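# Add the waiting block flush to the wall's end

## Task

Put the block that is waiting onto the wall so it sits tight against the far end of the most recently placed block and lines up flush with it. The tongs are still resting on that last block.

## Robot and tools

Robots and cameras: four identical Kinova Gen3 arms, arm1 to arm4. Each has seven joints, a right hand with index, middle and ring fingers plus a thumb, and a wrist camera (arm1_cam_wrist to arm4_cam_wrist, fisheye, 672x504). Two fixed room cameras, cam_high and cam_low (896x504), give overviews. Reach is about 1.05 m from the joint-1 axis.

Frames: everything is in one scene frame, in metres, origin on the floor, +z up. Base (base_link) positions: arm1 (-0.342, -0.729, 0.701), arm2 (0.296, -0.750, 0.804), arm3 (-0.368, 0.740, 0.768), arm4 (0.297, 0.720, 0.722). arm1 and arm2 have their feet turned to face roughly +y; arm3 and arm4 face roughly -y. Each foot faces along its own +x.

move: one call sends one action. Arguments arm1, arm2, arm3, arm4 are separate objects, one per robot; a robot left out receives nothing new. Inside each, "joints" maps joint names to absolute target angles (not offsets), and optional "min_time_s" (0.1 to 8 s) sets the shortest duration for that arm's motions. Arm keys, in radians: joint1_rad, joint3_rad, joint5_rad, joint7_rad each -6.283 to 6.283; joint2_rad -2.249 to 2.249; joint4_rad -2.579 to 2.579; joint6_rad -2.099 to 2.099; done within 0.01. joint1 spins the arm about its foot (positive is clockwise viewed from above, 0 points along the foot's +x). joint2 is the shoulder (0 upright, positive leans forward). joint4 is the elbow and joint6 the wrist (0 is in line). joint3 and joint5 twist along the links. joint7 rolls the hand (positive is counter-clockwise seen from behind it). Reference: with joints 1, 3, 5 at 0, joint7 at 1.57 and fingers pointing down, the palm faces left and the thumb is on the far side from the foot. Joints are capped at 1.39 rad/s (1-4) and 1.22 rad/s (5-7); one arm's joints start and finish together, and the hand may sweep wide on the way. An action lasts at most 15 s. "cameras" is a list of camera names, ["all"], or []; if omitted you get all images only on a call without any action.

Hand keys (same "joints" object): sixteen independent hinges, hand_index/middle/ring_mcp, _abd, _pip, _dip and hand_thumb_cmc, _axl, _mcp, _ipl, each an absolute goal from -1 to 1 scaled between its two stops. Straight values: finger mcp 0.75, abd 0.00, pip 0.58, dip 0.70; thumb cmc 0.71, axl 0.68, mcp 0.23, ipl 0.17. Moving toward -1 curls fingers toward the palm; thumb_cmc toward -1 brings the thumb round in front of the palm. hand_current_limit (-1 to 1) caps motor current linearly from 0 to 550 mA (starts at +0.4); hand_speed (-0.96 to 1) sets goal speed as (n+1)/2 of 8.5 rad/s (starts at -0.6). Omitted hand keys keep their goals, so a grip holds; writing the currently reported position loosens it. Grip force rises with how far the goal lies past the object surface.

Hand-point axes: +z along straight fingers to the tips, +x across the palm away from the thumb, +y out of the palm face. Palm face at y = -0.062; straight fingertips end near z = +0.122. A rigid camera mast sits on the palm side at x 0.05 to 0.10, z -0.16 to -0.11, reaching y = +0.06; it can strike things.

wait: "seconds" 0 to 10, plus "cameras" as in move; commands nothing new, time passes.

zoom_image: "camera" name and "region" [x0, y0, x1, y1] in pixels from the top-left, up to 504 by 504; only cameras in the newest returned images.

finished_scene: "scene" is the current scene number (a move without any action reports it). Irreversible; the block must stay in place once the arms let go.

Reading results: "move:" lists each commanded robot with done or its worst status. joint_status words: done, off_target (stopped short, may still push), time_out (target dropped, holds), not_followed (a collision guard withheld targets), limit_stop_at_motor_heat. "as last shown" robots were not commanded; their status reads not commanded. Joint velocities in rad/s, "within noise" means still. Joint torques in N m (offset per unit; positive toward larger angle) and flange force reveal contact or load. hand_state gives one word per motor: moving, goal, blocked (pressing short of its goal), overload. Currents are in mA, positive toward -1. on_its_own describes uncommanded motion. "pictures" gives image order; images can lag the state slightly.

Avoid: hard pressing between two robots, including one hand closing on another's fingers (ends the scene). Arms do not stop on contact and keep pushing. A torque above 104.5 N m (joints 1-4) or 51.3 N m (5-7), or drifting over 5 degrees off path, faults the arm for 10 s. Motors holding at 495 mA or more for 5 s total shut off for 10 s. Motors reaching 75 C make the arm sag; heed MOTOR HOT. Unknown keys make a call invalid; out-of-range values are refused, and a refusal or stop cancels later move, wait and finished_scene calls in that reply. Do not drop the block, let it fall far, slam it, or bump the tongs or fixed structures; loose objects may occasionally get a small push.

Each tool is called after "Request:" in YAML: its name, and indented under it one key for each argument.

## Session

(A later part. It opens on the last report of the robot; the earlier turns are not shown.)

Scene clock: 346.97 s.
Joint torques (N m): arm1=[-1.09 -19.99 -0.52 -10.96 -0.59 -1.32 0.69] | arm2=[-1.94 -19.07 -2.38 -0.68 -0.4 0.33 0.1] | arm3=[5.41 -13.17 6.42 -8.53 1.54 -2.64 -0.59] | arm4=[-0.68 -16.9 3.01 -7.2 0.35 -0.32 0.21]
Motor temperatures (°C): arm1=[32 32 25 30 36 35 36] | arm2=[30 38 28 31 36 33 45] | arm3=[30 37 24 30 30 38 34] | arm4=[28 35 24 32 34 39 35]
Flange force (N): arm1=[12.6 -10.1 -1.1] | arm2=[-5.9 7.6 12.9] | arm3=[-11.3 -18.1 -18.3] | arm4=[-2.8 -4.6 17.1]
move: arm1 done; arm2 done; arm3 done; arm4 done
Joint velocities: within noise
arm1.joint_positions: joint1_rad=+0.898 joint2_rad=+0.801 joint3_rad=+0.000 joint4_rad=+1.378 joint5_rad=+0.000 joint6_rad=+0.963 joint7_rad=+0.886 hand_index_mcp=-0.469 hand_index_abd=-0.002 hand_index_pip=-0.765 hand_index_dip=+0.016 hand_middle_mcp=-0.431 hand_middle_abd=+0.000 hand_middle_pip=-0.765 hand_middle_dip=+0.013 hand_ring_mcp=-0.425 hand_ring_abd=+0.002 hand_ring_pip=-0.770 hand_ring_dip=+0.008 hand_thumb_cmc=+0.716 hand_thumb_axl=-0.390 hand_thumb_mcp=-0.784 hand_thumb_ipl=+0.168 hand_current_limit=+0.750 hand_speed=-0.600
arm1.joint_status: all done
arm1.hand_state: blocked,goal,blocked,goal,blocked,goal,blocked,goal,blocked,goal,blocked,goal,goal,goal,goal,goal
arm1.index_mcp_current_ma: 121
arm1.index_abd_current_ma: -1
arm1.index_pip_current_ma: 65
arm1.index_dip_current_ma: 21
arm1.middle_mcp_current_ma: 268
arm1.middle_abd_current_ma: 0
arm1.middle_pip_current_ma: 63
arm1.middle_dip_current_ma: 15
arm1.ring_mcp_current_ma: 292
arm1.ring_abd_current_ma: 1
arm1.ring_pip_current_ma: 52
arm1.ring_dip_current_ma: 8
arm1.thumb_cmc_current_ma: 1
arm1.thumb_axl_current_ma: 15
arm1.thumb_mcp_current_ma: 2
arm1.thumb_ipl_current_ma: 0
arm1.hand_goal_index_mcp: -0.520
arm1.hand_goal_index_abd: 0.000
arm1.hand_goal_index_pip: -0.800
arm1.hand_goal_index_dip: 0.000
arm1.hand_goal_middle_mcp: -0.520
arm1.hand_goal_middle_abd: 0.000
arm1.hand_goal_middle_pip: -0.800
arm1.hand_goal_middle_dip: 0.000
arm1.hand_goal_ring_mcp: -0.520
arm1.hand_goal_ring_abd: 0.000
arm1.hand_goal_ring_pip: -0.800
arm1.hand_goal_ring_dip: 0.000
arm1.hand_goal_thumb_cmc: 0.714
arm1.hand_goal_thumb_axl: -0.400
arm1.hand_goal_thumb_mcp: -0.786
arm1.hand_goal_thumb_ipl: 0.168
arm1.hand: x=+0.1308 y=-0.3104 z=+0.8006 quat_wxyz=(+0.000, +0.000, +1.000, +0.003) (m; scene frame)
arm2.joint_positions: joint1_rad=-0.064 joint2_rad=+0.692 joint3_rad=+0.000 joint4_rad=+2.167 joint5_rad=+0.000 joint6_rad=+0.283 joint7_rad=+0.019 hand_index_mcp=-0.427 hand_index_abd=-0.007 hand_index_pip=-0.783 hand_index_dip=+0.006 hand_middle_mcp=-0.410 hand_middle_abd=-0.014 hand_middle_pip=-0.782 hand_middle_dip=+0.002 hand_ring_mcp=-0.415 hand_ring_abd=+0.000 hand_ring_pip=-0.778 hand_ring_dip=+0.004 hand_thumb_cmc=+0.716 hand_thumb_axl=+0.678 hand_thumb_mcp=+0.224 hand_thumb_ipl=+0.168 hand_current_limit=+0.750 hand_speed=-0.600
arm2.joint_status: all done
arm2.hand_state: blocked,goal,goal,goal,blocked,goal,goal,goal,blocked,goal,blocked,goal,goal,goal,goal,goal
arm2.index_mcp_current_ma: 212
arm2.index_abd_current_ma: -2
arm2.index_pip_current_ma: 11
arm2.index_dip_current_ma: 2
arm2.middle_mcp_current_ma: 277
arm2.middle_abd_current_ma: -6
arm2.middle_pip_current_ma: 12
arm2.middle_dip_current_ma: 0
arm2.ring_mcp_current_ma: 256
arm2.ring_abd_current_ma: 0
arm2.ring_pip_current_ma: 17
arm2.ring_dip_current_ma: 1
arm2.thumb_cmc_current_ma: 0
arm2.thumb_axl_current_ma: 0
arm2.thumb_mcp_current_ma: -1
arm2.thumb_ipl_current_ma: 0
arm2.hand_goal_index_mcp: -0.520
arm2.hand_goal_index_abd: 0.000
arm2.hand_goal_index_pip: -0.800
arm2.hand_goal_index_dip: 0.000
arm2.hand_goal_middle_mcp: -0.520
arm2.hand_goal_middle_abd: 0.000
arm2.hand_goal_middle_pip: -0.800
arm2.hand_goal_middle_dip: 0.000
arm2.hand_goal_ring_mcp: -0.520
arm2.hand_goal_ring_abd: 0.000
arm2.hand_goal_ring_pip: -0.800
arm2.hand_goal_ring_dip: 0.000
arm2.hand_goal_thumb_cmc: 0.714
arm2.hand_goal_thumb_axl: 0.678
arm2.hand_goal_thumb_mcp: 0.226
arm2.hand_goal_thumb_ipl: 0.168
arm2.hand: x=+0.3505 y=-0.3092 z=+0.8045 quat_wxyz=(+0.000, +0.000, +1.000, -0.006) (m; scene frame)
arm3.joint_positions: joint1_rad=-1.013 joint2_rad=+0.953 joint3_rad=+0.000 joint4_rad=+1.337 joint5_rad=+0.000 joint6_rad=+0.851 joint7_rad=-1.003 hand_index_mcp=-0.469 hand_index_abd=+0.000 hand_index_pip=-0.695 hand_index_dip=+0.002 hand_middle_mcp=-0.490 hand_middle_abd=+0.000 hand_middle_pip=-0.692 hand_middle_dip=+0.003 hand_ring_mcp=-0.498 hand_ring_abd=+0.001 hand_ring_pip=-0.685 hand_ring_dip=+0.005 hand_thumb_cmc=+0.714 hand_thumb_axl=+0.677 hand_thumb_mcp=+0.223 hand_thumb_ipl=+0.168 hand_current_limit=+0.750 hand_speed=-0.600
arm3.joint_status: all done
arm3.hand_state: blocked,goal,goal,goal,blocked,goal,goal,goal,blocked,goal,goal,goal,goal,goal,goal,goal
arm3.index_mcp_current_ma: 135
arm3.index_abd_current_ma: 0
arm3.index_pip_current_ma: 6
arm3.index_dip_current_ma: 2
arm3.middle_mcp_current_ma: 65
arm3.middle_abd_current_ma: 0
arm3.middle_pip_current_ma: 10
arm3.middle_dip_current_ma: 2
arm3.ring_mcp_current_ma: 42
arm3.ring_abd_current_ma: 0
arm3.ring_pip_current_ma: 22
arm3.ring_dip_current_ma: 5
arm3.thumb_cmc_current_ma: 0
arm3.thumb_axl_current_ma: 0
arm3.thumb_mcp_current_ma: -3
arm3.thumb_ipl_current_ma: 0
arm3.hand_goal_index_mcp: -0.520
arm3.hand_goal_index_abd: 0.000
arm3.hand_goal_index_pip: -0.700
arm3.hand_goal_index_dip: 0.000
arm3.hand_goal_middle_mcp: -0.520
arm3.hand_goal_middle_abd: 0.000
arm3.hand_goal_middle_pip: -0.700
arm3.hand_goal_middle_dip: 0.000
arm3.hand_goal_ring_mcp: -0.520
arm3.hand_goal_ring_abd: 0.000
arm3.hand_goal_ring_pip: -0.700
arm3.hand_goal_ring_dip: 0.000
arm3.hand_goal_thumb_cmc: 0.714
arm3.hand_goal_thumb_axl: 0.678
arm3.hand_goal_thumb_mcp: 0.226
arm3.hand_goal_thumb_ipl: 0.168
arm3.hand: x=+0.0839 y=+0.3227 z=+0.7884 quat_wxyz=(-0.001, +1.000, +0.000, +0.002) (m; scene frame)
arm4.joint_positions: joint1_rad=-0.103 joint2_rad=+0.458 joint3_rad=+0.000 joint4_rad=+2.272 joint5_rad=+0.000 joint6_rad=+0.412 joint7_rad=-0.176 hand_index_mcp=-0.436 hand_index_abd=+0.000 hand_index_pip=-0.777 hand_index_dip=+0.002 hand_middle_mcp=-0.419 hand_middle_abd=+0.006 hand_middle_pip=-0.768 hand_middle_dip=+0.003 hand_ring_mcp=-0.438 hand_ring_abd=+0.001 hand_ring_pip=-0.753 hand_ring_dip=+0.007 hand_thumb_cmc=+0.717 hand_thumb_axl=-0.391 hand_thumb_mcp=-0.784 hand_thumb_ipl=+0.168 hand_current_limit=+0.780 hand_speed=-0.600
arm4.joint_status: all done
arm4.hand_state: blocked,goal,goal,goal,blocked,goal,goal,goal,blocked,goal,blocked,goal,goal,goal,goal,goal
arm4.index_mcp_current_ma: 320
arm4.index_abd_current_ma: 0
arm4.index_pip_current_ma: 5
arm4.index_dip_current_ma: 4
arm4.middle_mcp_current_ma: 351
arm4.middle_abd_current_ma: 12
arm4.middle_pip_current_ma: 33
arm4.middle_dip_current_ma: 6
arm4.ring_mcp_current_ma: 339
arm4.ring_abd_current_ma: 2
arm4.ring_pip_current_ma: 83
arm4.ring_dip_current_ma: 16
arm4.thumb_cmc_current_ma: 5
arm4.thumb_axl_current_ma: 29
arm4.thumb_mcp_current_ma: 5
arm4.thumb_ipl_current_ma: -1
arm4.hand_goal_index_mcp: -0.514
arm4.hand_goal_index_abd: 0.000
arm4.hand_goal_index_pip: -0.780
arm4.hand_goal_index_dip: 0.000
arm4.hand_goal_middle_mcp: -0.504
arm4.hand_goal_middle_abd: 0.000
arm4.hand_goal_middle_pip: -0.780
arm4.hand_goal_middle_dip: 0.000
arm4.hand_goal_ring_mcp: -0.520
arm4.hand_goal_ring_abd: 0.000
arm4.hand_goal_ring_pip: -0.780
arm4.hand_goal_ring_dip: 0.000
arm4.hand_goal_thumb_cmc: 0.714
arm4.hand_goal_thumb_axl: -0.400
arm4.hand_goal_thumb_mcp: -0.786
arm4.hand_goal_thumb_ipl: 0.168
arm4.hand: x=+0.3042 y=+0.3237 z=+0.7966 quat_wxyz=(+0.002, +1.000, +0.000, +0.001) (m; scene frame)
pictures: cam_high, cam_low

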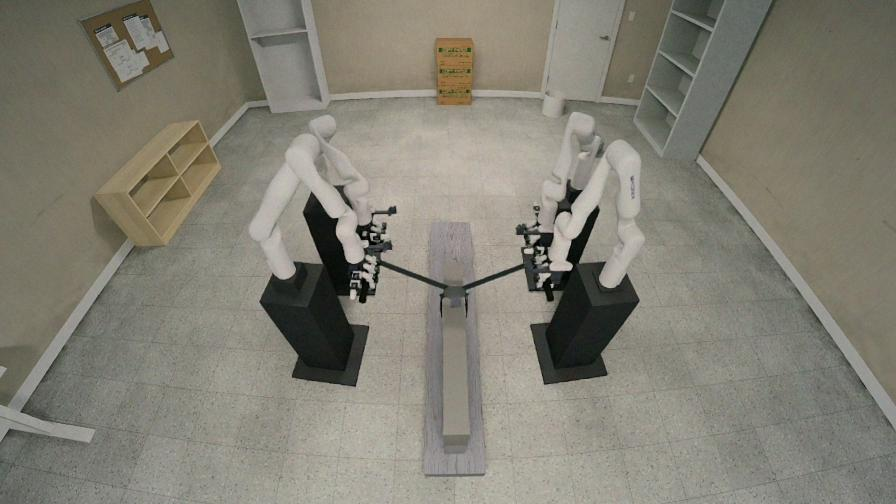

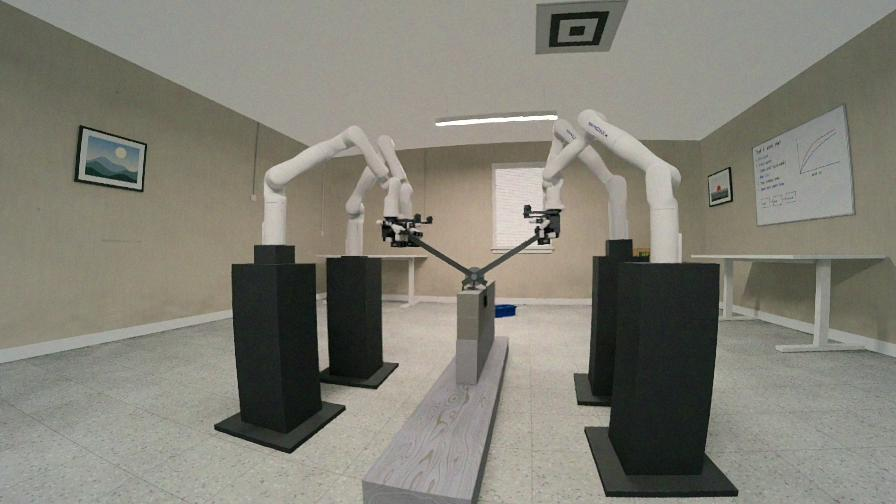

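Request:
move:
  arm1: {"joints":{"joint1_rad":0.9193,"joint2_rad":0.8208,"joint4_rad":1.4369,"joint6_rad":0.8839,"joint7_rad":0.9080},"min_time_s":2.7}
  arm2: {"joints":{"joint1_rad":-0.0632,"joint2_rad":0.7584,"joint4_rad":2.2177,"joint6_rad":0.1655,"joint7_rad":0.0202},"min_time_s":2.7}
  arm3: {"joints":{"joint1_rad":-1.0371,"joint2_rad":0.9746,"joint4_rad":1.3826,"joint6_rad":0.7845,"joint7_rad":-1.0272},"min_time_s":2.7}
  arm4: {"joints":{"joint1_rad":-0.1122,"joint2_rad":0.5221,"joint4_rad":2.3386,"joint6_rad":0.2809,"joint7_rad":-0.1845},"min_time_s":2.7}
  cameras: ["cam_high","cam_low"]

Request:
zoom_image:
  camera: "cam_low"
  region: [440, 250, 520, 380]

Request:
zoom_image:
  camera: "cam_high"
  region: [425, 270, 485, 345]

Scene clock: 355.30 s.
Joint torques (N m): arm1=[3 -24.42 3.41 -8.46 0.46 0.77 -0.24] | arm2=[2.15 -16.92 2.22 5.56 -0.38 2.69 -0.5] | arm3=[-5.23 -22.23 -2.81 -3.92 -1.5 2.12 -0.21] | arm4=[-1.8 -13.92 1.38 -1.9 -0.18 1.21 0.27]
Motor temperatures (°C): arm1=[32 32 25 30 36 35 36] | arm2=[30 38 28 31 36 33 45] | arm3=[30 36 24 30 30 38 34] | arm4=[28 35 24 32 34 39 35]
Flange force (N): arm1=[5.8 2.2 8.1] | arm2=[3.4 15.9 14.8] | arm3=[-1.9 10.2 4.5] | arm4=[-6.4 1.7 11.2]
move: arm1 done; arm2 done; arm3 done; arm4 done
Joint velocities: within noise
arm1.joint_positions: joint1_rad=+0.919 joint2_rad=+0.821 joint3_rad=+0.000 joint4_rad=+1.437 joint5_rad=+0.000 joint6_rad=+0.884 joint7_rad=+0.908 hand_index_mcp=-0.475 hand_index_abd=+0.001 hand_index_pip=-0.757 hand_index_dip=+0.016 hand_middle_mcp=-0.431 hand_middle_abd=+0.000 hand_middle_pip=-0.765 hand_middle_dip=+0.013 hand_ring_mcp=-0.425 hand_ring_abd=+0.001 hand_ring_pip=-0.770 hand_ring_dip=+0.008 hand_thumb_cmc=+0.716 hand_thumb_axl=-0.390 hand_thumb_mcp=-0.784 hand_thumb_ipl=+0.168 hand_current_limit=+0.750 hand_speed=-0.600
arm1.joint_status: all done
arm1.hand_state: blocked,goal,blocked,goal,blocked,goal,blocked,goal,blocked,goal,blocked,goal,goal,goal,goal,goal
arm1.index_mcp_current_ma: 101
arm1.index_abd_current_ma: 0
arm1.index_pip_current_ma: 87
arm1.index_dip_current_ma: 22
arm1.middle_mcp_current_ma: 268
arm1.middle_abd_current_ma: 0
arm1.middle_pip_current_ma: 63
arm1.middle_dip_current_ma: 15
arm1.ring_mcp_current_ma: 292
arm1.ring_abd_current_ma: 0
arm1.ring_pip_current_ma: 52
arm1.ring_dip_current_ma: 8
arm1.thumb_cmc_current_ma: 1
arm1.thumb_axl_current_ma: 15
arm1.thumb_mcp_current_ma: 2
arm1.thumb_ipl_current_ma: 0
arm1.hand_goal_index_mcp: -0.520
arm1.hand_goal_index_abd: 0.000
arm1.hand_goal_index_pip: -0.800
arm1.hand_goal_index_dip: 0.000
arm1.hand_goal_middle_mcp: -0.520
arm1.hand_goal_middle_abd: 0.000
arm1.hand_goal_middle_pip: -0.800
arm1.hand_goal_middle_dip: 0.000
arm1.hand_goal_ring_mcp: -0.520
arm1.hand_goal_ring_abd: 0.000
arm1.hand_goal_ring_pip: -0.800
arm1.hand_goal_ring_dip: 0.000
arm1.hand_goal_thumb_cmc: 0.714
arm1.hand_goal_thumb_axl: -0.400
arm1.hand_goal_thumb_mcp: -0.786
arm1.hand_goal_thumb_ipl: 0.168
arm1.hand: x=+0.1308 y=-0.3256 z=+0.7747 quat_wxyz=(+0.000, +0.000, +1.000, +0.003) (m; scene frame)
arm2.joint_positions: joint1_rad=-0.063 joint2_rad=+0.758 joint3_rad=+0.000 joint4_rad=+2.218 joint5_rad=+0.000 joint6_rad=+0.166 joint7_rad=+0.020 hand_index_mcp=-0.431 hand_index_abd=+0.001 hand_index_pip=-0.780 hand_index_dip=+0.004 hand_middle_mcp=-0.415 hand_middle_abd=-0.013 hand_middle_pip=-0.779 hand_middle_dip=+0.002 hand_ring_mcp=-0.415 hand_ring_abd=+0.000 hand_ring_pip=-0.778 hand_ring_dip=+0.004 hand_thumb_cmc=+0.716 hand_thumb_axl=+0.678 hand_thumb_mcp=+0.224 hand_thumb_ipl=+0.168 hand_current_limit=+0.750 hand_speed=-0.600
arm2.joint_status: all done
arm2.hand_state: blocked,goal,goal,goal,blocked,goal,blocked,goal,blocked,goal,blocked,goal,goal,goal,goal,goal
arm2.index_mcp_current_ma: 195
arm2.index_abd_current_ma: 0
arm2.index_pip_current_ma: 14
arm2.index_dip_current_ma: 1
arm2.middle_mcp_current_ma: 259
arm2.middle_abd_current_ma: -5
arm2.middle_pip_current_ma: 16
arm2.middle_dip_current_ma: 0
arm2.ring_mcp_current_ma: 256
arm2.ring_abd_current_ma: 0
arm2.ring_pip_current_ma: 17
arm2.ring_dip_current_ma: 1
arm2.thumb_cmc_current_ma: 0
arm2.thumb_axl_current_ma: 0
arm2.thumb_mcp_current_ma: -1
arm2.thumb_ipl_current_ma: 0
arm2.hand_goal_index_mcp: -0.520
arm2.hand_goal_index_abd: 0.000
arm2.hand_goal_index_pip: -0.800
arm2.hand_goal_index_dip: 0.000
arm2.hand_goal_middle_mcp: -0.520
arm2.hand_goal_middle_abd: 0.000
arm2.hand_goal_middle_pip: -0.800
arm2.hand_goal_middle_dip: 0.000
arm2.hand_goal_ring_mcp: -0.520
arm2.hand_goal_ring_abd: 0.000
arm2.hand_goal_ring_pip: -0.800
arm2.hand_goal_ring_dip: 0.000
arm2.hand_goal_thumb_cmc: 0.714
arm2.hand_goal_thumb_axl: 0.678
arm2.hand_goal_thumb_mcp: 0.226
arm2.hand_goal_thumb_ipl: 0.168
arm2.hand: x=+0.3504 y=-0.3244 z=+0.7779 quat_wxyz=(+0.000, +0.000, +1.000, -0.006) (m; scene frame)
arm3.joint_positions: joint1_rad=-1.037 joint2_rad=+0.975 joint3_rad=+0.000 joint4_rad=+1.383 joint5_rad=+0.000 joint6_rad=+0.785 joint7_rad=-1.027 hand_index_mcp=-0.470 hand_index_abd=-0.004 hand_index_pip=-0.690 hand_index_dip=+0.002 hand_middle_mcp=-0.489 hand_middle_abd=-0.007 hand_middle_pip=-0.681 hand_middle_dip=+0.003 hand_ring_mcp=-0.495 hand_ring_abd=-0.003 hand_ring_pip=-0.684 hand_ring_dip=+0.003 hand_thumb_cmc=+0.714 hand_thumb_axl=+0.677 hand_thumb_mcp=+0.223 hand_thumb_ipl=+0.168 hand_current_limit=+0.750 hand_speed=-0.600
arm3.joint_status: all done
arm3.hand_state: blocked,goal,goal,goal,blocked,goal,goal,goal,blocked,goal,goal,goal,goal,goal,goal,goal
arm3.index_mcp_current_ma: 130
arm3.index_abd_current_ma: -3
arm3.index_pip_current_ma: 13
arm3.index_dip_current_ma: 1
arm3.middle_mcp_current_ma: 66
arm3.middle_abd_current_ma: -6
arm3.middle_pip_current_ma: 31
arm3.middle_dip_current_ma: 2
arm3.ring_mcp_current_ma: 49
arm3.ring_abd_current_ma: -2
arm3.ring_pip_current_ma: 24
arm3.ring_dip_current_ma: 2
arm3.thumb_cmc_current_ma: 0
arm3.thumb_axl_current_ma: 0
arm3.thumb_mcp_current_ma: -3
arm3.thumb_ipl_current_ma: 0
arm3.hand_goal_index_mcp: -0.520
arm3.hand_goal_index_abd: 0.000
arm3.hand_goal_index_pip: -0.700
arm3.hand_goal_index_dip: 0.000
arm3.hand_goal_middle_mcp: -0.520
arm3.hand_goal_middle_abd: 0.000
arm3.hand_goal_middle_pip: -0.700
arm3.hand_goal_middle_dip: 0.000
arm3.hand_goal_ring_mcp: -0.520
arm3.hand_goal_ring_abd: 0.000
arm3.hand_goal_ring_pip: -0.700
arm3.hand_goal_ring_dip: 0.000
arm3.hand_goal_thumb_cmc: 0.714
arm3.hand_goal_thumb_axl: 0.678
arm3.hand_goal_thumb_mcp: 0.226
arm3.hand_goal_thumb_ipl: 0.168
arm3.hand: x=+0.0839 y=+0.3391 z=+0.7656 quat_wxyz=(-0.001, +1.000, +0.000, +0.002) (m; scene frame)
arm4.joint_positions: joint1_rad=-0.112 joint2_rad=+0.522 joint3_rad=+0.000 joint4_rad=+2.339 joint5_rad=+0.000 joint6_rad=+0.281 joint7_rad=-0.184 hand_index_mcp=-0.451 hand_index_abd=+0.000 hand_index_pip=-0.775 hand_index_dip=+0.002 hand_middle_mcp=-0.426 hand_middle_abd=+0.003 hand_middle_pip=-0.764 hand_middle_dip=+0.003 hand_ring_mcp=-0.438 hand_ring_abd=+0.000 hand_ring_pip=-0.753 hand_ring_dip=+0.007 hand_thumb_cmc=+0.717 hand_thumb_axl=-0.391 hand_thumb_mcp=-0.784 hand_thumb_ipl=+0.168 hand_current_limit=+0.780 hand_speed=-0.600
arm4.joint_status: all done
arm4.hand_state: blocked,goal,goal,goal,blocked,goal,goal,goal,blocked,goal,blocked,goal,goal,goal,goal,goal
arm4.index_mcp_current_ma: 246
arm4.index_abd_current_ma: 0
arm4.index_pip_current_ma: 13
arm4.index_dip_current_ma: 4
arm4.middle_mcp_current_ma: 321
arm4.middle_abd_current_ma: 6
arm4.middle_pip_current_ma: 44
arm4.middle_dip_current_ma: 6
arm4.ring_mcp_current_ma: 336
arm4.ring_abd_current_ma: -1
arm4.ring_pip_current_ma: 83
arm4.ring_dip_current_ma: 16
arm4.thumb_cmc_current_ma: 5
arm4.thumb_axl_current_ma: 29
arm4.thumb_mcp_current_ma: 5
arm4.thumb_ipl_current_ma: -1
arm4.hand_goal_index_mcp: -0.514
arm4.hand_goal_index_abd: 0.000
arm4.hand_goal_index_pip: -0.780
arm4.hand_goal_index_dip: 0.000
arm4.hand_goal_middle_mcp: -0.504
arm4.hand_goal_middle_abd: 0.000
arm4.hand_goal_middle_pip: -0.780
arm4.hand_goal_middle_dip: 0.000
arm4.hand_goal_ring_mcp: -0.520
arm4.hand_goal_ring_abd: 0.000
arm4.hand_goal_ring_pip: -0.780
arm4.hand_goal_ring_dip: 0.000
arm4.hand_goal_thumb_cmc: 0.714
arm4.hand_goal_thumb_axl: -0.400
arm4.hand_goal_thumb_mcp: -0.786
arm4.hand_goal_thumb_ipl: 0.168
arm4.hand: x=+0.3043 y=+0.3385 z=+0.7697 quat_wxyz=(+0.002, +1.000, +0.000, +0.001) (m; scene frame)
pictures: cam_high, cam_low

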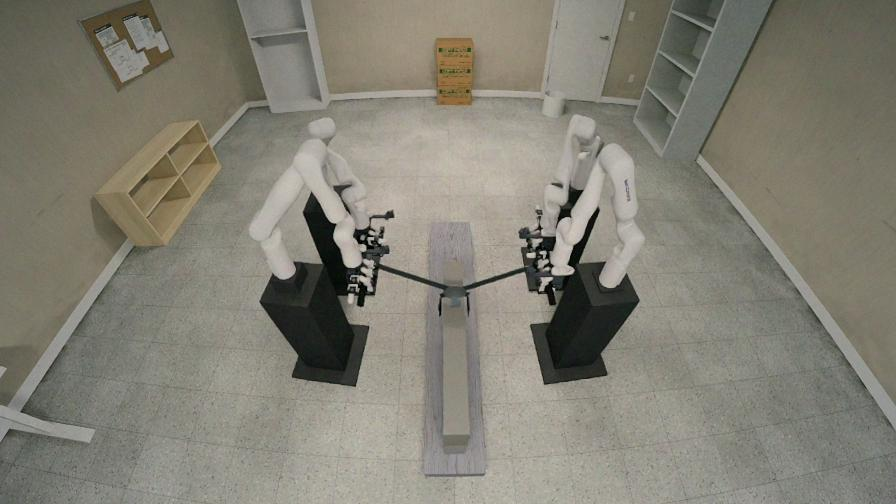

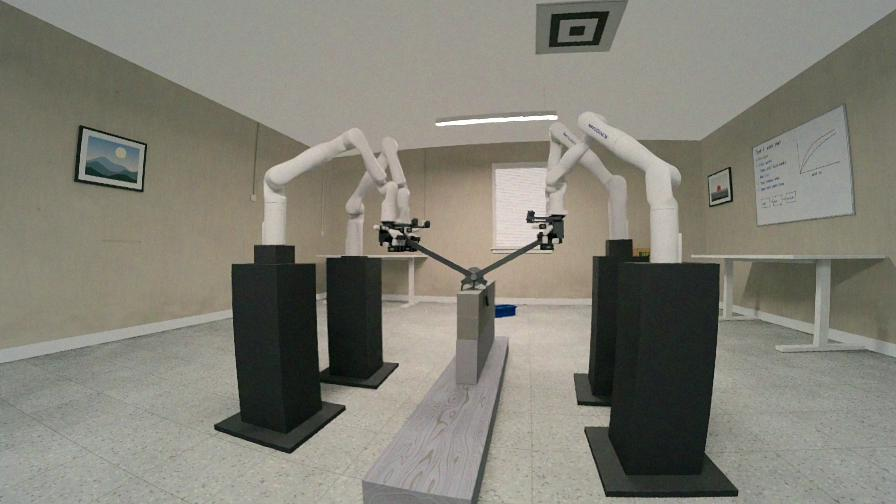

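Scaled by 3.877 from the camera's 896x504 image, which has a finer 1280x720 frame.

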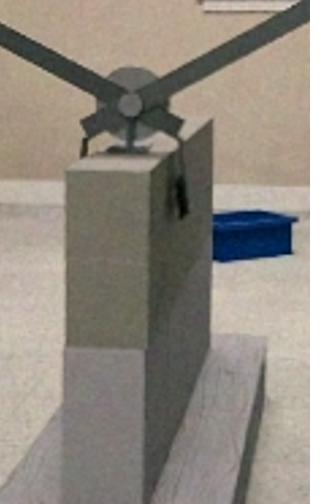

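Scaled by 6.720 from the camera's 896x504 image, which has a finer 1280x720 frame.

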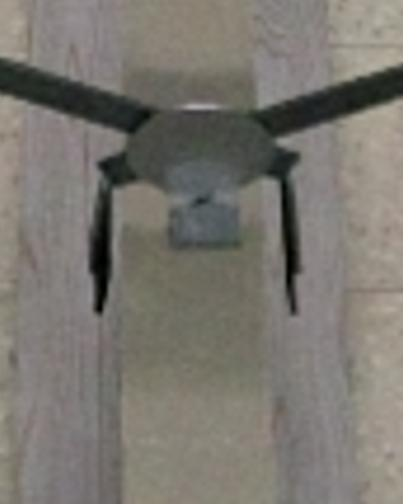

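Request:
move:
  arm1: {"joints":{"joint1_rad":0.9376,"joint2_rad":0.8520,"joint4_rad":1.4825,"joint6_rad":0.8071,"joint7_rad":0.9263},"min_time_s":2.7}
  arm2: {"joints":{"joint1_rad":-0.0624,"joint2_rad":0.8363,"joint4_rad":2.2518,"joint6_rad":0.0535,"joint7_rad":0.0210},"min_time_s":2.7}
  arm3: {"joints":{"joint1_rad":-1.0547,"joint2_rad":1.0151,"joint4_rad":1.4101,"joint6_rad":0.7164,"joint7_rad":-1.0448},"min_time_s":2.7}
  arm4: {"joints":{"joint1_rad":-0.1207,"joint2_rad":0.6044,"joint4_rad":2.3943,"joint6_rad":0.1429,"joint7_rad":-0.1930},"min_time_s":2.7}
  cameras: ["cam_high","cam_low"]

Request:
zoom_image:
  camera: "cam_low"
  region: [440, 250, 520, 380]

Request:
zoom_image:
  camera: "cam_high"
  region: [425, 270, 485, 345]

Scene clock: 361.63 s.
Joint torques (N m): arm1=[0.57 -19.15 1.32 -6.56 -0.01 0.56 0.03] | arm2=[1.15 -14.39 0.86 4.09 -0.26 1.44 -0.32] | arm3=[0.51 -13.75 1.96 -2.43 -0.11 0.94 -0.37] | arm4=[-1.55 -12.12 1.68 -3.37 -0.15 -0.27 0.22]
Motor temperatures (°C): arm1=[32 32 25 30 36 35 36] | arm2=[30 37 28 31 36 33 45] | arm3=[30 36 24 30 30 38 34] | arm4=[28 34 24 32 34 39 35]
Flange force (N): arm1=[5.7 -2.4 -1.7] | arm2=[1.7 9.8 4.2] | arm3=[-1.7 -1.4 -12.5] | arm4=[-6.6 -4.9 0.2]
move: arm1 done; arm2 done; arm3 done; arm4 done
Joint velocities: within noise
arm1.joint_positions: joint1_rad=+0.938 joint2_rad=+0.852 joint3_rad=+0.000 joint4_rad=+1.483 joint5_rad=+0.000 joint6_rad=+0.807 joint7_rad=+0.926 hand_index_mcp=-0.478 hand_index_abd=+0.001 hand_index_pip=-0.752 hand_index_dip=+0.015 hand_middle_mcp=-0.432 hand_middle_abd=+0.000 hand_middle_pip=-0.765 hand_middle_dip=+0.013 hand_ring_mcp=-0.425 hand_ring_abd=+0.001 hand_ring_pip=-0.770 hand_ring_dip=+0.008 hand_thumb_cmc=+0.716 hand_thumb_axl=-0.390 hand_thumb_mcp=-0.784 hand_thumb_ipl=+0.168 hand_current_limit=+0.750 hand_speed=-0.600
arm1.joint_status: all done
arm1.hand_state: blocked,goal,blocked,goal,blocked,goal,blocked,goal,blocked,goal,blocked,goal,goal,goal,goal,goal
arm1.index_mcp_current_ma: 93
arm1.index_abd_current_ma: 0
arm1.index_pip_current_ma: 100
arm1.index_dip_current_ma: 20
arm1.middle_mcp_current_ma: 265
arm1.middle_abd_current_ma: 0
arm1.middle_pip_current_ma: 63
arm1.middle_dip_current_ma: 15
arm1.ring_mcp_current_ma: 292
arm1.ring_abd_current_ma: 0
arm1.ring_pip_current_ma: 52
arm1.ring_dip_current_ma: 8
arm1.thumb_cmc_current_ma: 1
arm1.thumb_axl_current_ma: 15
arm1.thumb_mcp_current_ma: 2
arm1.thumb_ipl_current_ma: 0
arm1.hand_goal_index_mcp: -0.520
arm1.hand_goal_index_abd: 0.000
arm1.hand_goal_index_pip: -0.800
arm1.hand_goal_index_dip: 0.000
arm1.hand_goal_middle_mcp: -0.520
arm1.hand_goal_middle_abd: 0.000
arm1.hand_goal_middle_pip: -0.800
arm1.hand_goal_middle_dip: 0.000
arm1.hand_goal_ring_mcp: -0.520
arm1.hand_goal_ring_abd: 0.000
arm1.hand_goal_ring_pip: -0.800
arm1.hand_goal_ring_dip: 0.000
arm1.hand_goal_thumb_cmc: 0.714
arm1.hand_goal_thumb_axl: -0.400
arm1.hand_goal_thumb_mcp: -0.786
arm1.hand_goal_thumb_ipl: 0.168
arm1.hand: x=+0.1308 y=-0.3381 z=+0.7468 quat_wxyz=(+0.000, +0.000, +1.000, +0.003) (m; scene frame)
arm2.joint_positions: joint1_rad=-0.062 joint2_rad=+0.836 joint3_rad=+0.000 joint4_rad=+2.252 joint5_rad=+0.000 joint6_rad=+0.053 joint7_rad=+0.021 hand_index_mcp=-0.439 hand_index_abd=-0.001 hand_index_pip=-0.776 hand_index_dip=+0.002 hand_middle_mcp=-0.420 hand_middle_abd=-0.010 hand_middle_pip=-0.775 hand_middle_dip=+0.003 hand_ring_mcp=-0.415 hand_ring_abd=+0.000 hand_ring_pip=-0.778 hand_ring_dip=+0.004 hand_thumb_cmc=+0.716 hand_thumb_axl=+0.678 hand_thumb_mcp=+0.224 hand_thumb_ipl=+0.168 hand_current_limit=+0.750 hand_speed=-0.600
arm2.joint_status: all done
arm2.hand_state: blocked,goal,blocked,goal,blocked,goal,blocked,goal,blocked,goal,blocked,goal,goal,goal,goal,goal
arm2.index_mcp_current_ma: 168
arm2.index_abd_current_ma: 0
arm2.index_pip_current_ma: 20
arm2.index_dip_current_ma: 0
arm2.middle_mcp_current_ma: 239
arm2.middle_abd_current_ma: -4
arm2.middle_pip_current_ma: 22
arm2.middle_dip_current_ma: 1
arm2.ring_mcp_current_ma: 256
arm2.ring_abd_current_ma: 0
arm2.ring_pip_current_ma: 17
arm2.ring_dip_current_ma: 1
arm2.thumb_cmc_current_ma: 0
arm2.thumb_axl_current_ma: 0
arm2.thumb_mcp_current_ma: -1
arm2.thumb_ipl_current_ma: 0
arm2.hand_goal_index_mcp: -0.520
arm2.hand_goal_index_abd: 0.000
arm2.hand_goal_index_pip: -0.800
arm2.hand_goal_index_dip: 0.000
arm2.hand_goal_middle_mcp: -0.520
arm2.hand_goal_middle_abd: 0.000
arm2.hand_goal_middle_pip: -0.800
arm2.hand_goal_middle_dip: 0.000
arm2.hand_goal_ring_mcp: -0.520
arm2.hand_goal_ring_abd: 0.000
arm2.hand_goal_ring_pip: -0.800
arm2.hand_goal_ring_dip: 0.000
arm2.hand_goal_thumb_cmc: 0.714
arm2.hand_goal_thumb_axl: 0.678
arm2.hand_goal_thumb_mcp: 0.226
arm2.hand_goal_thumb_ipl: 0.168
arm2.hand: x=+0.3505 y=-0.3368 z=+0.7507 quat_wxyz=(+0.000, +0.000, +1.000, -0.006) (m; scene frame)
arm3.joint_positions: joint1_rad=-1.055 joint2_rad=+1.015 joint3_rad=+0.000 joint4_rad=+1.410 joint5_rad=+0.000 joint6_rad=+0.716 joint7_rad=-1.045 hand_index_mcp=-0.472 hand_index_abd=-0.002 hand_index_pip=-0.690 hand_index_dip=+0.002 hand_middle_mcp=-0.496 hand_middle_abd=-0.006 hand_middle_pip=-0.683 hand_middle_dip=+0.003 hand_ring_mcp=-0.498 hand_ring_abd=+0.000 hand_ring_pip=-0.683 hand_ring_dip=+0.004 hand_thumb_cmc=+0.714 hand_thumb_axl=+0.677 hand_thumb_mcp=+0.223 hand_thumb_ipl=+0.168 hand_current_limit=+0.750 hand_speed=-0.600
arm3.joint_status: all done
arm3.hand_state: blocked,goal,goal,goal,blocked,goal,goal,goal,blocked,goal,goal,goal,goal,goal,goal,goal
arm3.index_mcp_current_ma: 125
arm3.index_abd_current_ma: -1
arm3.index_pip_current_ma: 13
arm3.index_dip_current_ma: 1
arm3.middle_mcp_current_ma: 48
arm3.middle_abd_current_ma: -6
arm3.middle_pip_current_ma: 27
arm3.middle_dip_current_ma: 2
arm3.ring_mcp_current_ma: 41
arm3.ring_abd_current_ma: 0
arm3.ring_pip_current_ma: 26
arm3.ring_dip_current_ma: 4
arm3.thumb_cmc_current_ma: 0
arm3.thumb_axl_current_ma: 0
arm3.thumb_mcp_current_ma: -3
arm3.thumb_ipl_current_ma: 0
arm3.hand_goal_index_mcp: -0.520
arm3.hand_goal_index_abd: 0.000
arm3.hand_goal_index_pip: -0.700
arm3.hand_goal_index_dip: 0.000
arm3.hand_goal_middle_mcp: -0.520
arm3.hand_goal_middle_abd: 0.000
arm3.hand_goal_middle_pip: -0.700
arm3.hand_goal_middle_dip: 0.000
arm3.hand_goal_ring_mcp: -0.520
arm3.hand_goal_ring_abd: 0.000
arm3.hand_goal_ring_pip: -0.700
arm3.hand_goal_ring_dip: 0.000
arm3.hand_goal_thumb_cmc: 0.714
arm3.hand_goal_thumb_axl: 0.678
arm3.hand_goal_thumb_mcp: 0.226
arm3.hand_goal_thumb_ipl: 0.168
arm3.hand: x=+0.0841 y=+0.3508 z=+0.7368 quat_wxyz=(-0.001, +1.000, +0.000, +0.002) (m; scene frame)
arm4.joint_positions: joint1_rad=-0.121 joint2_rad=+0.604 joint3_rad=+0.000 joint4_rad=+2.394 joint5_rad=+0.000 joint6_rad=+0.143 joint7_rad=-0.193 hand_index_mcp=-0.455 hand_index_abd=+0.000 hand_index_pip=-0.771 hand_index_dip=+0.002 hand_middle_mcp=-0.429 hand_middle_abd=+0.003 hand_middle_pip=-0.761 hand_middle_dip=+0.003 hand_ring_mcp=-0.439 hand_ring_abd=+0.000 hand_ring_pip=-0.753 hand_ring_dip=+0.007 hand_thumb_cmc=+0.717 hand_thumb_axl=-0.391 hand_thumb_mcp=-0.784 hand_thumb_ipl=+0.168 hand_current_limit=+0.780 hand_speed=-0.600
arm4.joint_status: all done
arm4.hand_state: blocked,goal,goal,goal,blocked,goal,goal,goal,blocked,goal,blocked,goal,goal,goal,goal,goal
arm4.index_mcp_current_ma: 228
arm4.index_abd_current_ma: 0
arm4.index_pip_current_ma: 22
arm4.index_dip_current_ma: 4
arm4.middle_mcp_current_ma: 305
arm4.middle_abd_current_ma: 6
arm4.middle_pip_current_ma: 54
arm4.middle_dip_current_ma: 6
arm4.ring_mcp_current_ma: 335
arm4.ring_abd_current_ma: -1
arm4.ring_pip_current_ma: 83
arm4.ring_dip_current_ma: 16
arm4.thumb_cmc_current_ma: 5
arm4.thumb_axl_current_ma: 29
arm4.thumb_mcp_current_ma: 5
arm4.thumb_ipl_current_ma: -1
arm4.hand_goal_index_mcp: -0.514
arm4.hand_goal_index_abd: 0.000
arm4.hand_goal_index_pip: -0.780
arm4.hand_goal_index_dip: 0.000
arm4.hand_goal_middle_mcp: -0.504
arm4.hand_goal_middle_abd: 0.000
arm4.hand_goal_middle_pip: -0.780
arm4.hand_goal_middle_dip: 0.000
arm4.hand_goal_ring_mcp: -0.520
arm4.hand_goal_ring_abd: 0.000
arm4.hand_goal_ring_pip: -0.780
arm4.hand_goal_ring_dip: 0.000
arm4.hand_goal_thumb_cmc: 0.714
arm4.hand_goal_thumb_axl: -0.400
arm4.hand_goal_thumb_mcp: -0.786
arm4.hand_goal_thumb_ipl: 0.168
arm4.hand: x=+0.3043 y=+0.3515 z=+0.7421 quat_wxyz=(+0.002, +1.000, +0.000, +0.001) (m; scene frame)
pictures: cam_high, cam_low

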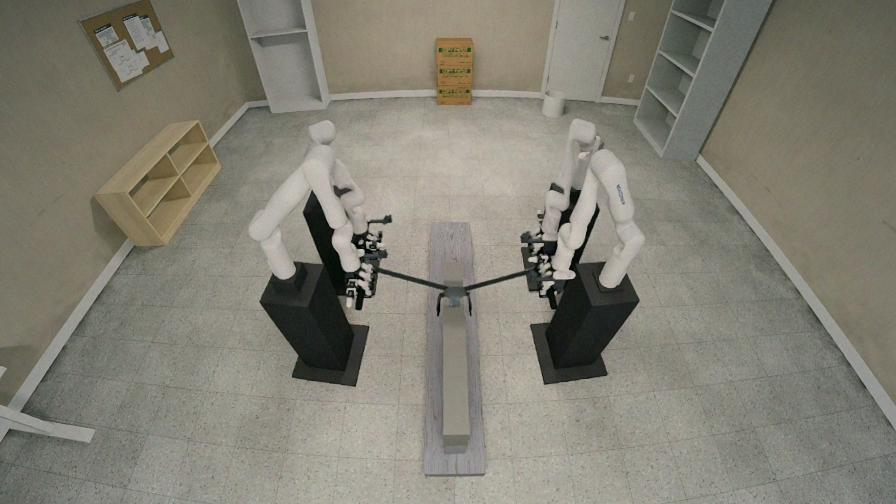

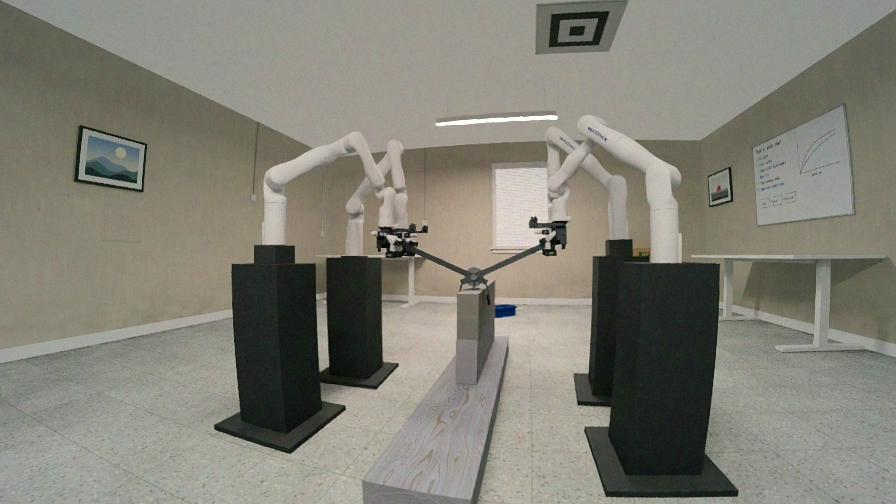

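Scaled by 3.877 from the camera's 896x504 image, which has a finer 1280x720 frame.

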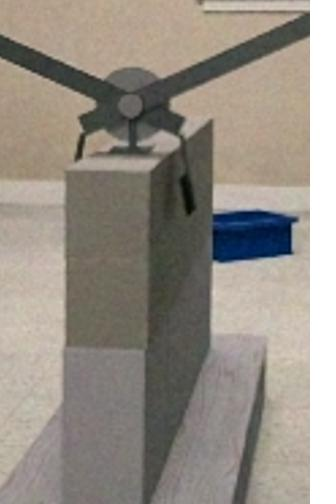

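Scaled by 6.720 from the camera's 896x504 image, which has a finer 1280x720 frame.

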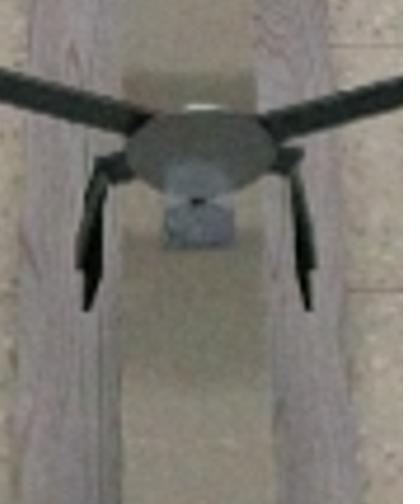

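Request:
move:
  arm3: {"joints":{"joint2_rad":1.0115,"joint4_rad":1.4103,"joint6_rad":0.7198},"min_time_s":1}

Request:
move:
  arm1: {"joints":{"hand_index_pip":-0.4,"hand_middle_pip":-0.4,"hand_ring_pip":-0.4,"hand_index_dip":0.35,"hand_middle_dip":0.35,"hand_ring_dip":0.35}}
  arm2: {"joints":{"hand_index_pip":-0.4,"hand_middle_pip":-0.4,"hand_ring_pip":-0.4,"hand_index_dip":0.35,"hand_middle_dip":0.35,"hand_ring_dip":0.35}}
  arm3: {"joints":{"hand_index_pip":-0.3,"hand_middle_pip":-0.3,"hand_ring_pip":-0.3,"hand_index_dip":0.35,"hand_middle_dip":0.35,"hand_ring_dip":0.35}}
  arm4: {"joints":{"hand_index_pip":-0.4,"hand_middle_pip":-0.4,"hand_ring_pip":-0.4,"hand_index_dip":0.35,"hand_middle_dip":0.35,"hand_ring_dip":0.35}}
  cameras: ["cam_high","cam_low"]

Request:
zoom_image:
  camera: "cam_low"
  region: [370, 200, 590, 300]

Scene clock: 364.83 s.
Joint torques (N m): arm1=[0.21 -21.63 0.97 -6.73 -0.09 1.03 0.16] | arm2=[1.14 -16.39 1.07 3.54 -0.22 1.1 -0.25] | arm3=[-2.11 -21.76 0 -5.99 -0.33 0.26 -0.02] | arm4=[-0.18 -11.94 3.39 -2.86 -0.17 -0.01 0.06]
Motor temperatures (°C): arm1=[32 32 25 30 36 35 36] | arm2=[30 37 28 31 36 33 45] | arm3=[30 36 24 30 30 38 34] | arm4=[28 34 24 32 34 39 35]
Flange force (N): arm1=[3.5 -1.4 3.5] | arm2=[1.8 9.4 9.2] | arm3=[-4.4 1.7 0.5] | arm4=[-2.3 -4.9 0.3]
move: arm3 done
Joint velocities: within noise
arm1, arm2, arm4: as last shown
arm1.hand: x=+0.1308 y=-0.3381 z=+0.7467 quat_wxyz=(+0.000, +0.000, +1.000, +0.003) (m; scene frame)
arm2.middle_mcp_current_ma: 238
arm2.hand: x=+0.3504 y=-0.3369 z=+0.7507 quat_wxyz=(+0.000, +0.000, +1.000, -0.006) (m; scene frame)
arm3.joint_positions: joint1_rad=-1.055 joint2_rad=+1.011 joint3_rad=+0.000 joint4_rad=+1.410 joint5_rad=+0.000 joint6_rad=+0.720 joint7_rad=-1.045 hand_index_mcp=-0.472 hand_index_abd=-0.002 hand_index_pip=-0.690 hand_index_dip=+0.002 hand_middle_mcp=-0.493 hand_middle_abd=-0.005 hand_middle_pip=-0.687 hand_middle_dip=+0.003 hand_ring_mcp=-0.499 hand_ring_abd=+0.000 hand_ring_pip=-0.683 hand_ring_dip=+0.004 hand_thumb_cmc=+0.714 hand_thumb_axl=+0.677 hand_thumb_mcp=+0.223 hand_thumb_ipl=+0.168 hand_current_limit=+0.750 hand_speed=-0.600
arm3.joint_status: all done
arm3.hand_state: blocked,goal,goal,goal,blocked,goal,goal,goal,blocked,goal,goal,goal,goal,goal,goal,goal
arm3.index_mcp_current_ma: 124
arm3.index_abd_current_ma: -1
arm3.index_pip_current_ma: 13
arm3.index_dip_current_ma: 1
arm3.middle_mcp_current_ma: 55
arm3.middle_abd_current_ma: -4
arm3.middle_pip_current_ma: 19
arm3.middle_dip_current_ma: 2
arm3.ring_mcp_current_ma: 40
arm3.ring_abd_current_ma: 0
arm3.ring_pip_current_ma: 27
arm3.ring_dip_current_ma: 4
arm3.thumb_cmc_current_ma: 0
arm3.thumb_axl_current_ma: 0
arm3.thumb_mcp_current_ma: -3
arm3.thumb_ipl_current_ma: 0
arm3.hand_goal_index_mcp: -0.520
arm3.hand_goal_index_abd: 0.000
arm3.hand_goal_index_pip: -0.700
arm3.hand_goal_index_dip: 0.000
arm3.hand_goal_middle_mcp: -0.520
arm3.hand_goal_middle_abd: 0.000
arm3.hand_goal_middle_pip: -0.700
arm3.hand_goal_middle_dip: 0.000
arm3.hand_goal_ring_mcp: -0.520
arm3.hand_goal_ring_abd: 0.000
arm3.hand_goal_ring_pip: -0.700
arm3.hand_goal_ring_dip: 0.000
arm3.hand_goal_thumb_cmc: 0.714
arm3.hand_goal_thumb_axl: 0.678
arm3.hand_goal_thumb_mcp: 0.226
arm3.hand_goal_thumb_ipl: 0.168
arm3.hand: x=+0.0841 y=+0.3508 z=+0.7388 quat_wxyz=(-0.001, +1.000, +0.000, +0.002) (m; scene frame)
arm4.joint_positions: joint1_rad=-0.121 joint2_rad=+0.604 joint3_rad=+0.000 joint4_rad=+2.394 joint5_rad=+0.000 joint6_rad=+0.143 joint7_rad=-0.193 hand_index_mcp=-0.455 hand_index_abd=-0.002 hand_index_pip=-0.771 hand_index_dip=+0.002 hand_middle_mcp=-0.431 hand_middle_abd=+0.003 hand_middle_pip=-0.759 hand_middle_dip=+0.003 hand_ring_mcp=-0.441 hand_ring_abd=+0.000 hand_ring_pip=-0.752 hand_ring_dip=+0.007 hand_thumb_cmc=+0.716 hand_thumb_axl=-0.391 hand_thumb_mcp=-0.784 hand_thumb_ipl=+0.168 hand_current_limit=+0.780 hand_speed=-0.600
arm4.hand_state: blocked,goal,goal,goal,blocked,goal,blocked,goal,blocked,goal,blocked,goal,goal,goal,goal,goal
arm4.index_mcp_current_ma: 227
arm4.index_abd_current_ma: -4
arm4.index_pip_current_ma: 23
arm4.middle_mcp_current_ma: 293
arm4.middle_abd_current_ma: 5
arm4.middle_pip_current_ma: 63
arm4.ring_mcp_current_ma: 325
arm4.ring_abd_current_ma: 0
arm4.ring_pip_current_ma: 88
arm4.hand: x=+0.3044 y=+0.3515 z=+0.7421 quat_wxyz=(+0.002, +1.000, +0.000, +0.001) (m; scene frame)
pictures: none

Scene clock: 365.60 s.
Joint torques (N m): arm1=[-0.07 -23.64 0.68 -8.17 -0.36 0.44 0.14] | arm2=[1.37 -17.23 1.38 2.34 -0.05 0.54 -0.09] | arm3=[-1.11 -20.78 0.9 -6.02 -0.11 0.06 -0.02] | arm4=[-1.74 -13.92 1.42 -2.75 -0.14 -0.05 0.27]
Motor temperatures (°C): arm1=[32 32 25 30 36 35 36] | arm2=[30 37 28 31 36 33 45] | arm3=[30 36 24 30 30 38 34] | arm4=[28 34 24 32 34 39 35]
Flange force (N): arm1=[4.0 -2.5 6.2] | arm2=[3.2 7.4 9.9] | arm3=[-4.4 -0.4 -1.6] | arm4=[-6.8 -2.6 7.0]
move: arm1 done; arm2 done; arm3 done; arm4 done
Joint velocities: within noise
arm1.joint_positions: joint1_rad=+0.938 joint2_rad=+0.852 joint3_rad=+0.000 joint4_rad=+1.483 joint5_rad=+0.000 joint6_rad=+0.807 joint7_rad=+0.926 hand_index_mcp=-0.504 hand_index_abd=+0.001 hand_index_pip=-0.402 hand_index_dip=+0.347 hand_middle_mcp=-0.498 hand_middle_abd=+0.000 hand_middle_pip=-0.402 hand_middle_dip=+0.347 hand_ring_mcp=-0.478 hand_ring_abd=+0.002 hand_ring_pip=-0.402 hand_ring_dip=+0.347 hand_thumb_cmc=+0.717 hand_thumb_axl=-0.392 hand_thumb_mcp=-0.784 hand_thumb_ipl=+0.168 hand_current_limit=+0.750 hand_speed=-0.600
arm1.joint_status: all done
arm1.hand_state: goal,goal,goal,goal,blocked,goal,goal,goal,blocked,goal,goal,goal,goal,goal,goal,goal
arm1.index_mcp_current_ma: 23
arm1.index_abd_current_ma: 0
arm1.index_pip_current_ma: -1
arm1.index_dip_current_ma: -2
arm1.middle_mcp_current_ma: 37
arm1.middle_abd_current_ma: 0
arm1.middle_pip_current_ma: -1
arm1.middle_dip_current_ma: -2
arm1.ring_mcp_current_ma: 93
arm1.ring_abd_current_ma: 1
arm1.ring_pip_current_ma: -1
arm1.ring_dip_current_ma: -2
arm1.thumb_cmc_current_ma: 2
arm1.thumb_axl_current_ma: 10
arm1.thumb_mcp_current_ma: 2
arm1.thumb_ipl_current_ma: 0
arm1.hand_goal_index_mcp: -0.520
arm1.hand_goal_index_abd: 0.000
arm1.hand_goal_index_pip: -0.400
arm1.hand_goal_index_dip: 0.350
arm1.hand_goal_middle_mcp: -0.520
arm1.hand_goal_middle_abd: 0.000
arm1.hand_goal_middle_pip: -0.400
arm1.hand_goal_middle_dip: 0.350
arm1.hand_goal_ring_mcp: -0.520
arm1.hand_goal_ring_abd: 0.000
arm1.hand_goal_ring_pip: -0.400
arm1.hand_goal_ring_dip: 0.350
arm1.hand_goal_thumb_cmc: 0.714
arm1.hand_goal_thumb_axl: -0.400
arm1.hand_goal_thumb_mcp: -0.786
arm1.hand_goal_thumb_ipl: 0.168
arm1.on_its_own: hand_middle_mcp moved -0.066 toward your old target -0.520; hand_ring_mcp moved -0.052 toward your old target -0.520
arm1.hand: x=+0.1308 y=-0.3381 z=+0.7467 quat_wxyz=(+0.000, +0.000, +1.000, +0.003) (m; scene frame)
arm2.joint_positions: joint1_rad=-0.062 joint2_rad=+0.836 joint3_rad=+0.000 joint4_rad=+2.252 joint5_rad=+0.000 joint6_rad=+0.053 joint7_rad=+0.021 hand_index_mcp=-0.479 hand_index_abd=+0.001 hand_index_pip=-0.402 hand_index_dip=+0.348 hand_middle_mcp=-0.464 hand_middle_abd=-0.009 hand_middle_pip=-0.401 hand_middle_dip=+0.348 hand_ring_mcp=-0.481 hand_ring_abd=+0.000 hand_ring_pip=-0.401 hand_ring_dip=+0.348 hand_thumb_cmc=+0.716 hand_thumb_axl=+0.678 hand_thumb_mcp=+0.224 hand_thumb_ipl=+0.168 hand_current_limit=+0.750 hand_speed=-0.600
arm2.joint_status: all done
arm2.hand_state: blocked,goal,goal,goal,blocked,goal,goal,goal,blocked,goal,goal,goal,goal,goal,goal,goal
arm2.index_mcp_current_ma: 53
arm2.index_abd_current_ma: 0
arm2.index_pip_current_ma: 0
arm2.index_dip_current_ma: 0
arm2.middle_mcp_current_ma: 89
arm2.middle_abd_current_ma: -3
arm2.middle_pip_current_ma: 0
arm2.middle_dip_current_ma: 0
arm2.ring_mcp_current_ma: 49
arm2.ring_abd_current_ma: 0
arm2.ring_pip_current_ma: 0
arm2.ring_dip_current_ma: 0
arm2.thumb_cmc_current_ma: 0
arm2.thumb_axl_current_ma: 0
arm2.thumb_mcp_current_ma: -1
arm2.thumb_ipl_current_ma: 0
arm2.hand_goal_index_mcp: -0.520
arm2.hand_goal_index_abd: 0.000
arm2.hand_goal_index_pip: -0.400
arm2.hand_goal_index_dip: 0.350
arm2.hand_goal_middle_mcp: -0.520
arm2.hand_goal_middle_abd: 0.000
arm2.hand_goal_middle_pip: -0.400
arm2.hand_goal_middle_dip: 0.350
arm2.hand_goal_ring_mcp: -0.520
arm2.hand_goal_ring_abd: 0.000
arm2.hand_goal_ring_pip: -0.400
arm2.hand_goal_ring_dip: 0.350
arm2.hand_goal_thumb_cmc: 0.714
arm2.hand_goal_thumb_axl: 0.678
arm2.hand_goal_thumb_mcp: 0.226
arm2.hand_goal_thumb_ipl: 0.168
arm2.on_its_own: hand_index_mcp moved -0.041 toward your old target -0.520; hand_middle_mcp moved -0.045 toward your old target -0.520; hand_ring_mcp moved -0.065 toward your old target -0.520
arm2.hand: x=+0.3504 y=-0.3369 z=+0.7507 quat_wxyz=(+0.000, +0.000, +1.000, -0.006) (m; scene frame)
arm3.joint_positions: joint1_rad=-1.055 joint2_rad=+1.011 joint3_rad=+0.000 joint4_rad=+1.410 joint5_rad=+0.000 joint6_rad=+0.720 joint7_rad=-1.045 hand_index_mcp=-0.497 hand_index_abd=-0.002 hand_index_pip=-0.302 hand_index_dip=+0.347 hand_middle_mcp=-0.502 hand_middle_abd=-0.003 hand_middle_pip=-0.301 hand_middle_dip=+0.347 hand_ring_mcp=-0.500 hand_ring_abd=+0.000 hand_ring_pip=-0.301 hand_ring_dip=+0.347 hand_thumb_cmc=+0.714 hand_thumb_axl=+0.677 hand_thumb_mcp=+0.223 hand_thumb_ipl=+0.168 hand_current_limit=+0.750 hand_speed=-0.600
arm3.joint_status: all done
arm3.hand_state: blocked,goal,goal,goal,goal,goal,goal,goal,blocked,goal,goal,goal,goal,goal,goal,goal
arm3.index_mcp_current_ma: 45
arm3.index_abd_current_ma: -1
arm3.index_pip_current_ma: -1
arm3.index_dip_current_ma: -2
arm3.middle_mcp_current_ma: 33
arm3.middle_abd_current_ma: -2
arm3.middle_pip_current_ma: -1
arm3.middle_dip_current_ma: -2
arm3.ring_mcp_current_ma: 38
arm3.ring_abd_current_ma: 0
arm3.ring_pip_current_ma: -1
arm3.ring_dip_current_ma: -3
arm3.thumb_cmc_current_ma: 0
arm3.thumb_axl_current_ma: 0
arm3.thumb_mcp_current_ma: -3
arm3.thumb_ipl_current_ma: 0
arm3.hand_goal_index_mcp: -0.520
arm3.hand_goal_index_abd: 0.000
arm3.hand_goal_index_pip: -0.300
arm3.hand_goal_index_dip: 0.350
arm3.hand_goal_middle_mcp: -0.520
arm3.hand_goal_middle_abd: 0.000
arm3.hand_goal_middle_pip: -0.300
arm3.hand_goal_middle_dip: 0.350
arm3.hand_goal_ring_mcp: -0.520
arm3.hand_goal_ring_abd: 0.000
arm3.hand_goal_ring_pip: -0.300
arm3.hand_goal_ring_dip: 0.350
arm3.hand_goal_thumb_cmc: 0.714
arm3.hand_goal_thumb_axl: 0.678
arm3.hand_goal_thumb_mcp: 0.226
arm3.hand_goal_thumb_ipl: 0.168
arm3.on_its_own: hand_index_mcp moved -0.025 toward your old target -0.520
arm3.hand: x=+0.0841 y=+0.3508 z=+0.7388 quat_wxyz=(-0.001, +1.000, +0.000, +0.002) (m; scene frame)
arm4.joint_positions: joint1_rad=-0.121 joint2_rad=+0.604 joint3_rad=+0.000 joint4_rad=+2.394 joint5_rad=+0.000 joint6_rad=+0.143 joint7_rad=-0.193 hand_index_mcp=-0.495 hand_index_abd=-0.002 hand_index_pip=-0.403 hand_index_dip=+0.348 hand_middle_mcp=-0.458 hand_middle_abd=+0.003 hand_middle_pip=-0.402 hand_middle_dip=+0.348 hand_ring_mcp=-0.456 hand_ring_abd=-0.001 hand_ring_pip=-0.402 hand_ring_dip=+0.347 hand_thumb_cmc=+0.717 hand_thumb_axl=-0.392 hand_thumb_mcp=-0.784 hand_thumb_ipl=+0.168 hand_current_limit=+0.780 hand_speed=-0.600
arm4.joint_status: all done
arm4.hand_state: goal,goal,goal,goal,blocked,goal,goal,goal,blocked,goal,goal,goal,goal,goal,goal,goal
arm4.index_mcp_current_ma: 59
arm4.index_abd_current_ma: -4
arm4.index_pip_current_ma: -6
arm4.index_dip_current_ma: -5
arm4.middle_mcp_current_ma: 169
arm4.middle_abd_current_ma: 5
arm4.middle_pip_current_ma: -3
arm4.middle_dip_current_ma: -5
arm4.ring_mcp_current_ma: 251
arm4.ring_abd_current_ma: -2
arm4.ring_pip_current_ma: -3
arm4.ring_dip_current_ma: -6
arm4.thumb_cmc_current_ma: 7
arm4.thumb_axl_current_ma: 24
arm4.thumb_mcp_current_ma: 6
arm4.thumb_ipl_current_ma: -1
arm4.hand_goal_index_mcp: -0.514
arm4.hand_goal_index_abd: 0.000
arm4.hand_goal_index_pip: -0.400
arm4.hand_goal_index_dip: 0.350
arm4.hand_goal_middle_mcp: -0.504
arm4.hand_goal_middle_abd: 0.000
arm4.hand_goal_middle_pip: -0.400
arm4.hand_goal_middle_dip: 0.350
arm4.hand_goal_ring_mcp: -0.520
arm4.hand_goal_ring_abd: 0.000
arm4.hand_goal_ring_pip: -0.400
arm4.hand_goal_ring_dip: 0.350
arm4.hand_goal_thumb_cmc: 0.714
arm4.hand_goal_thumb_axl: -0.400
arm4.hand_goal_thumb_mcp: -0.786
arm4.hand_goal_thumb_ipl: 0.168
arm4.on_its_own: hand_index_mcp moved -0.040 to your old target -0.515; hand_middle_mcp moved -0.027 toward your old target -0.505
arm4.hand: x=+0.3043 y=+0.3515 z=+0.7421 quat_wxyz=(+0.002, +1.000, +0.000, +0.001) (m; scene frame)
pictures: cam_high, cam_low

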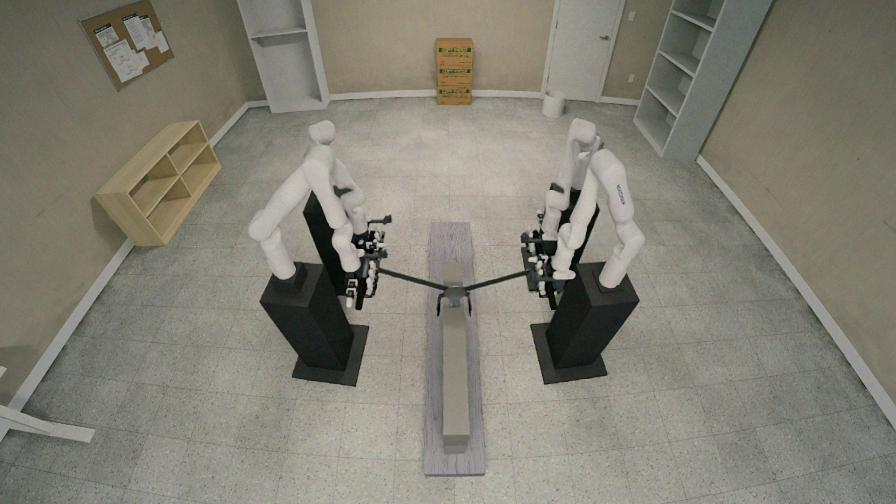

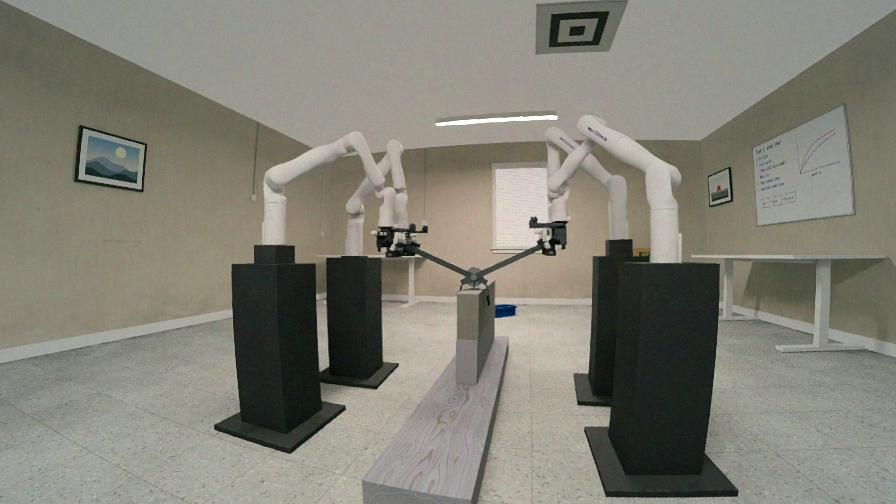

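Scaled by 2.291 from the camera's 896x504 image, which has a finer 1280x720 frame.

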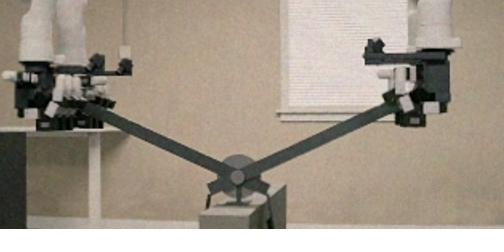

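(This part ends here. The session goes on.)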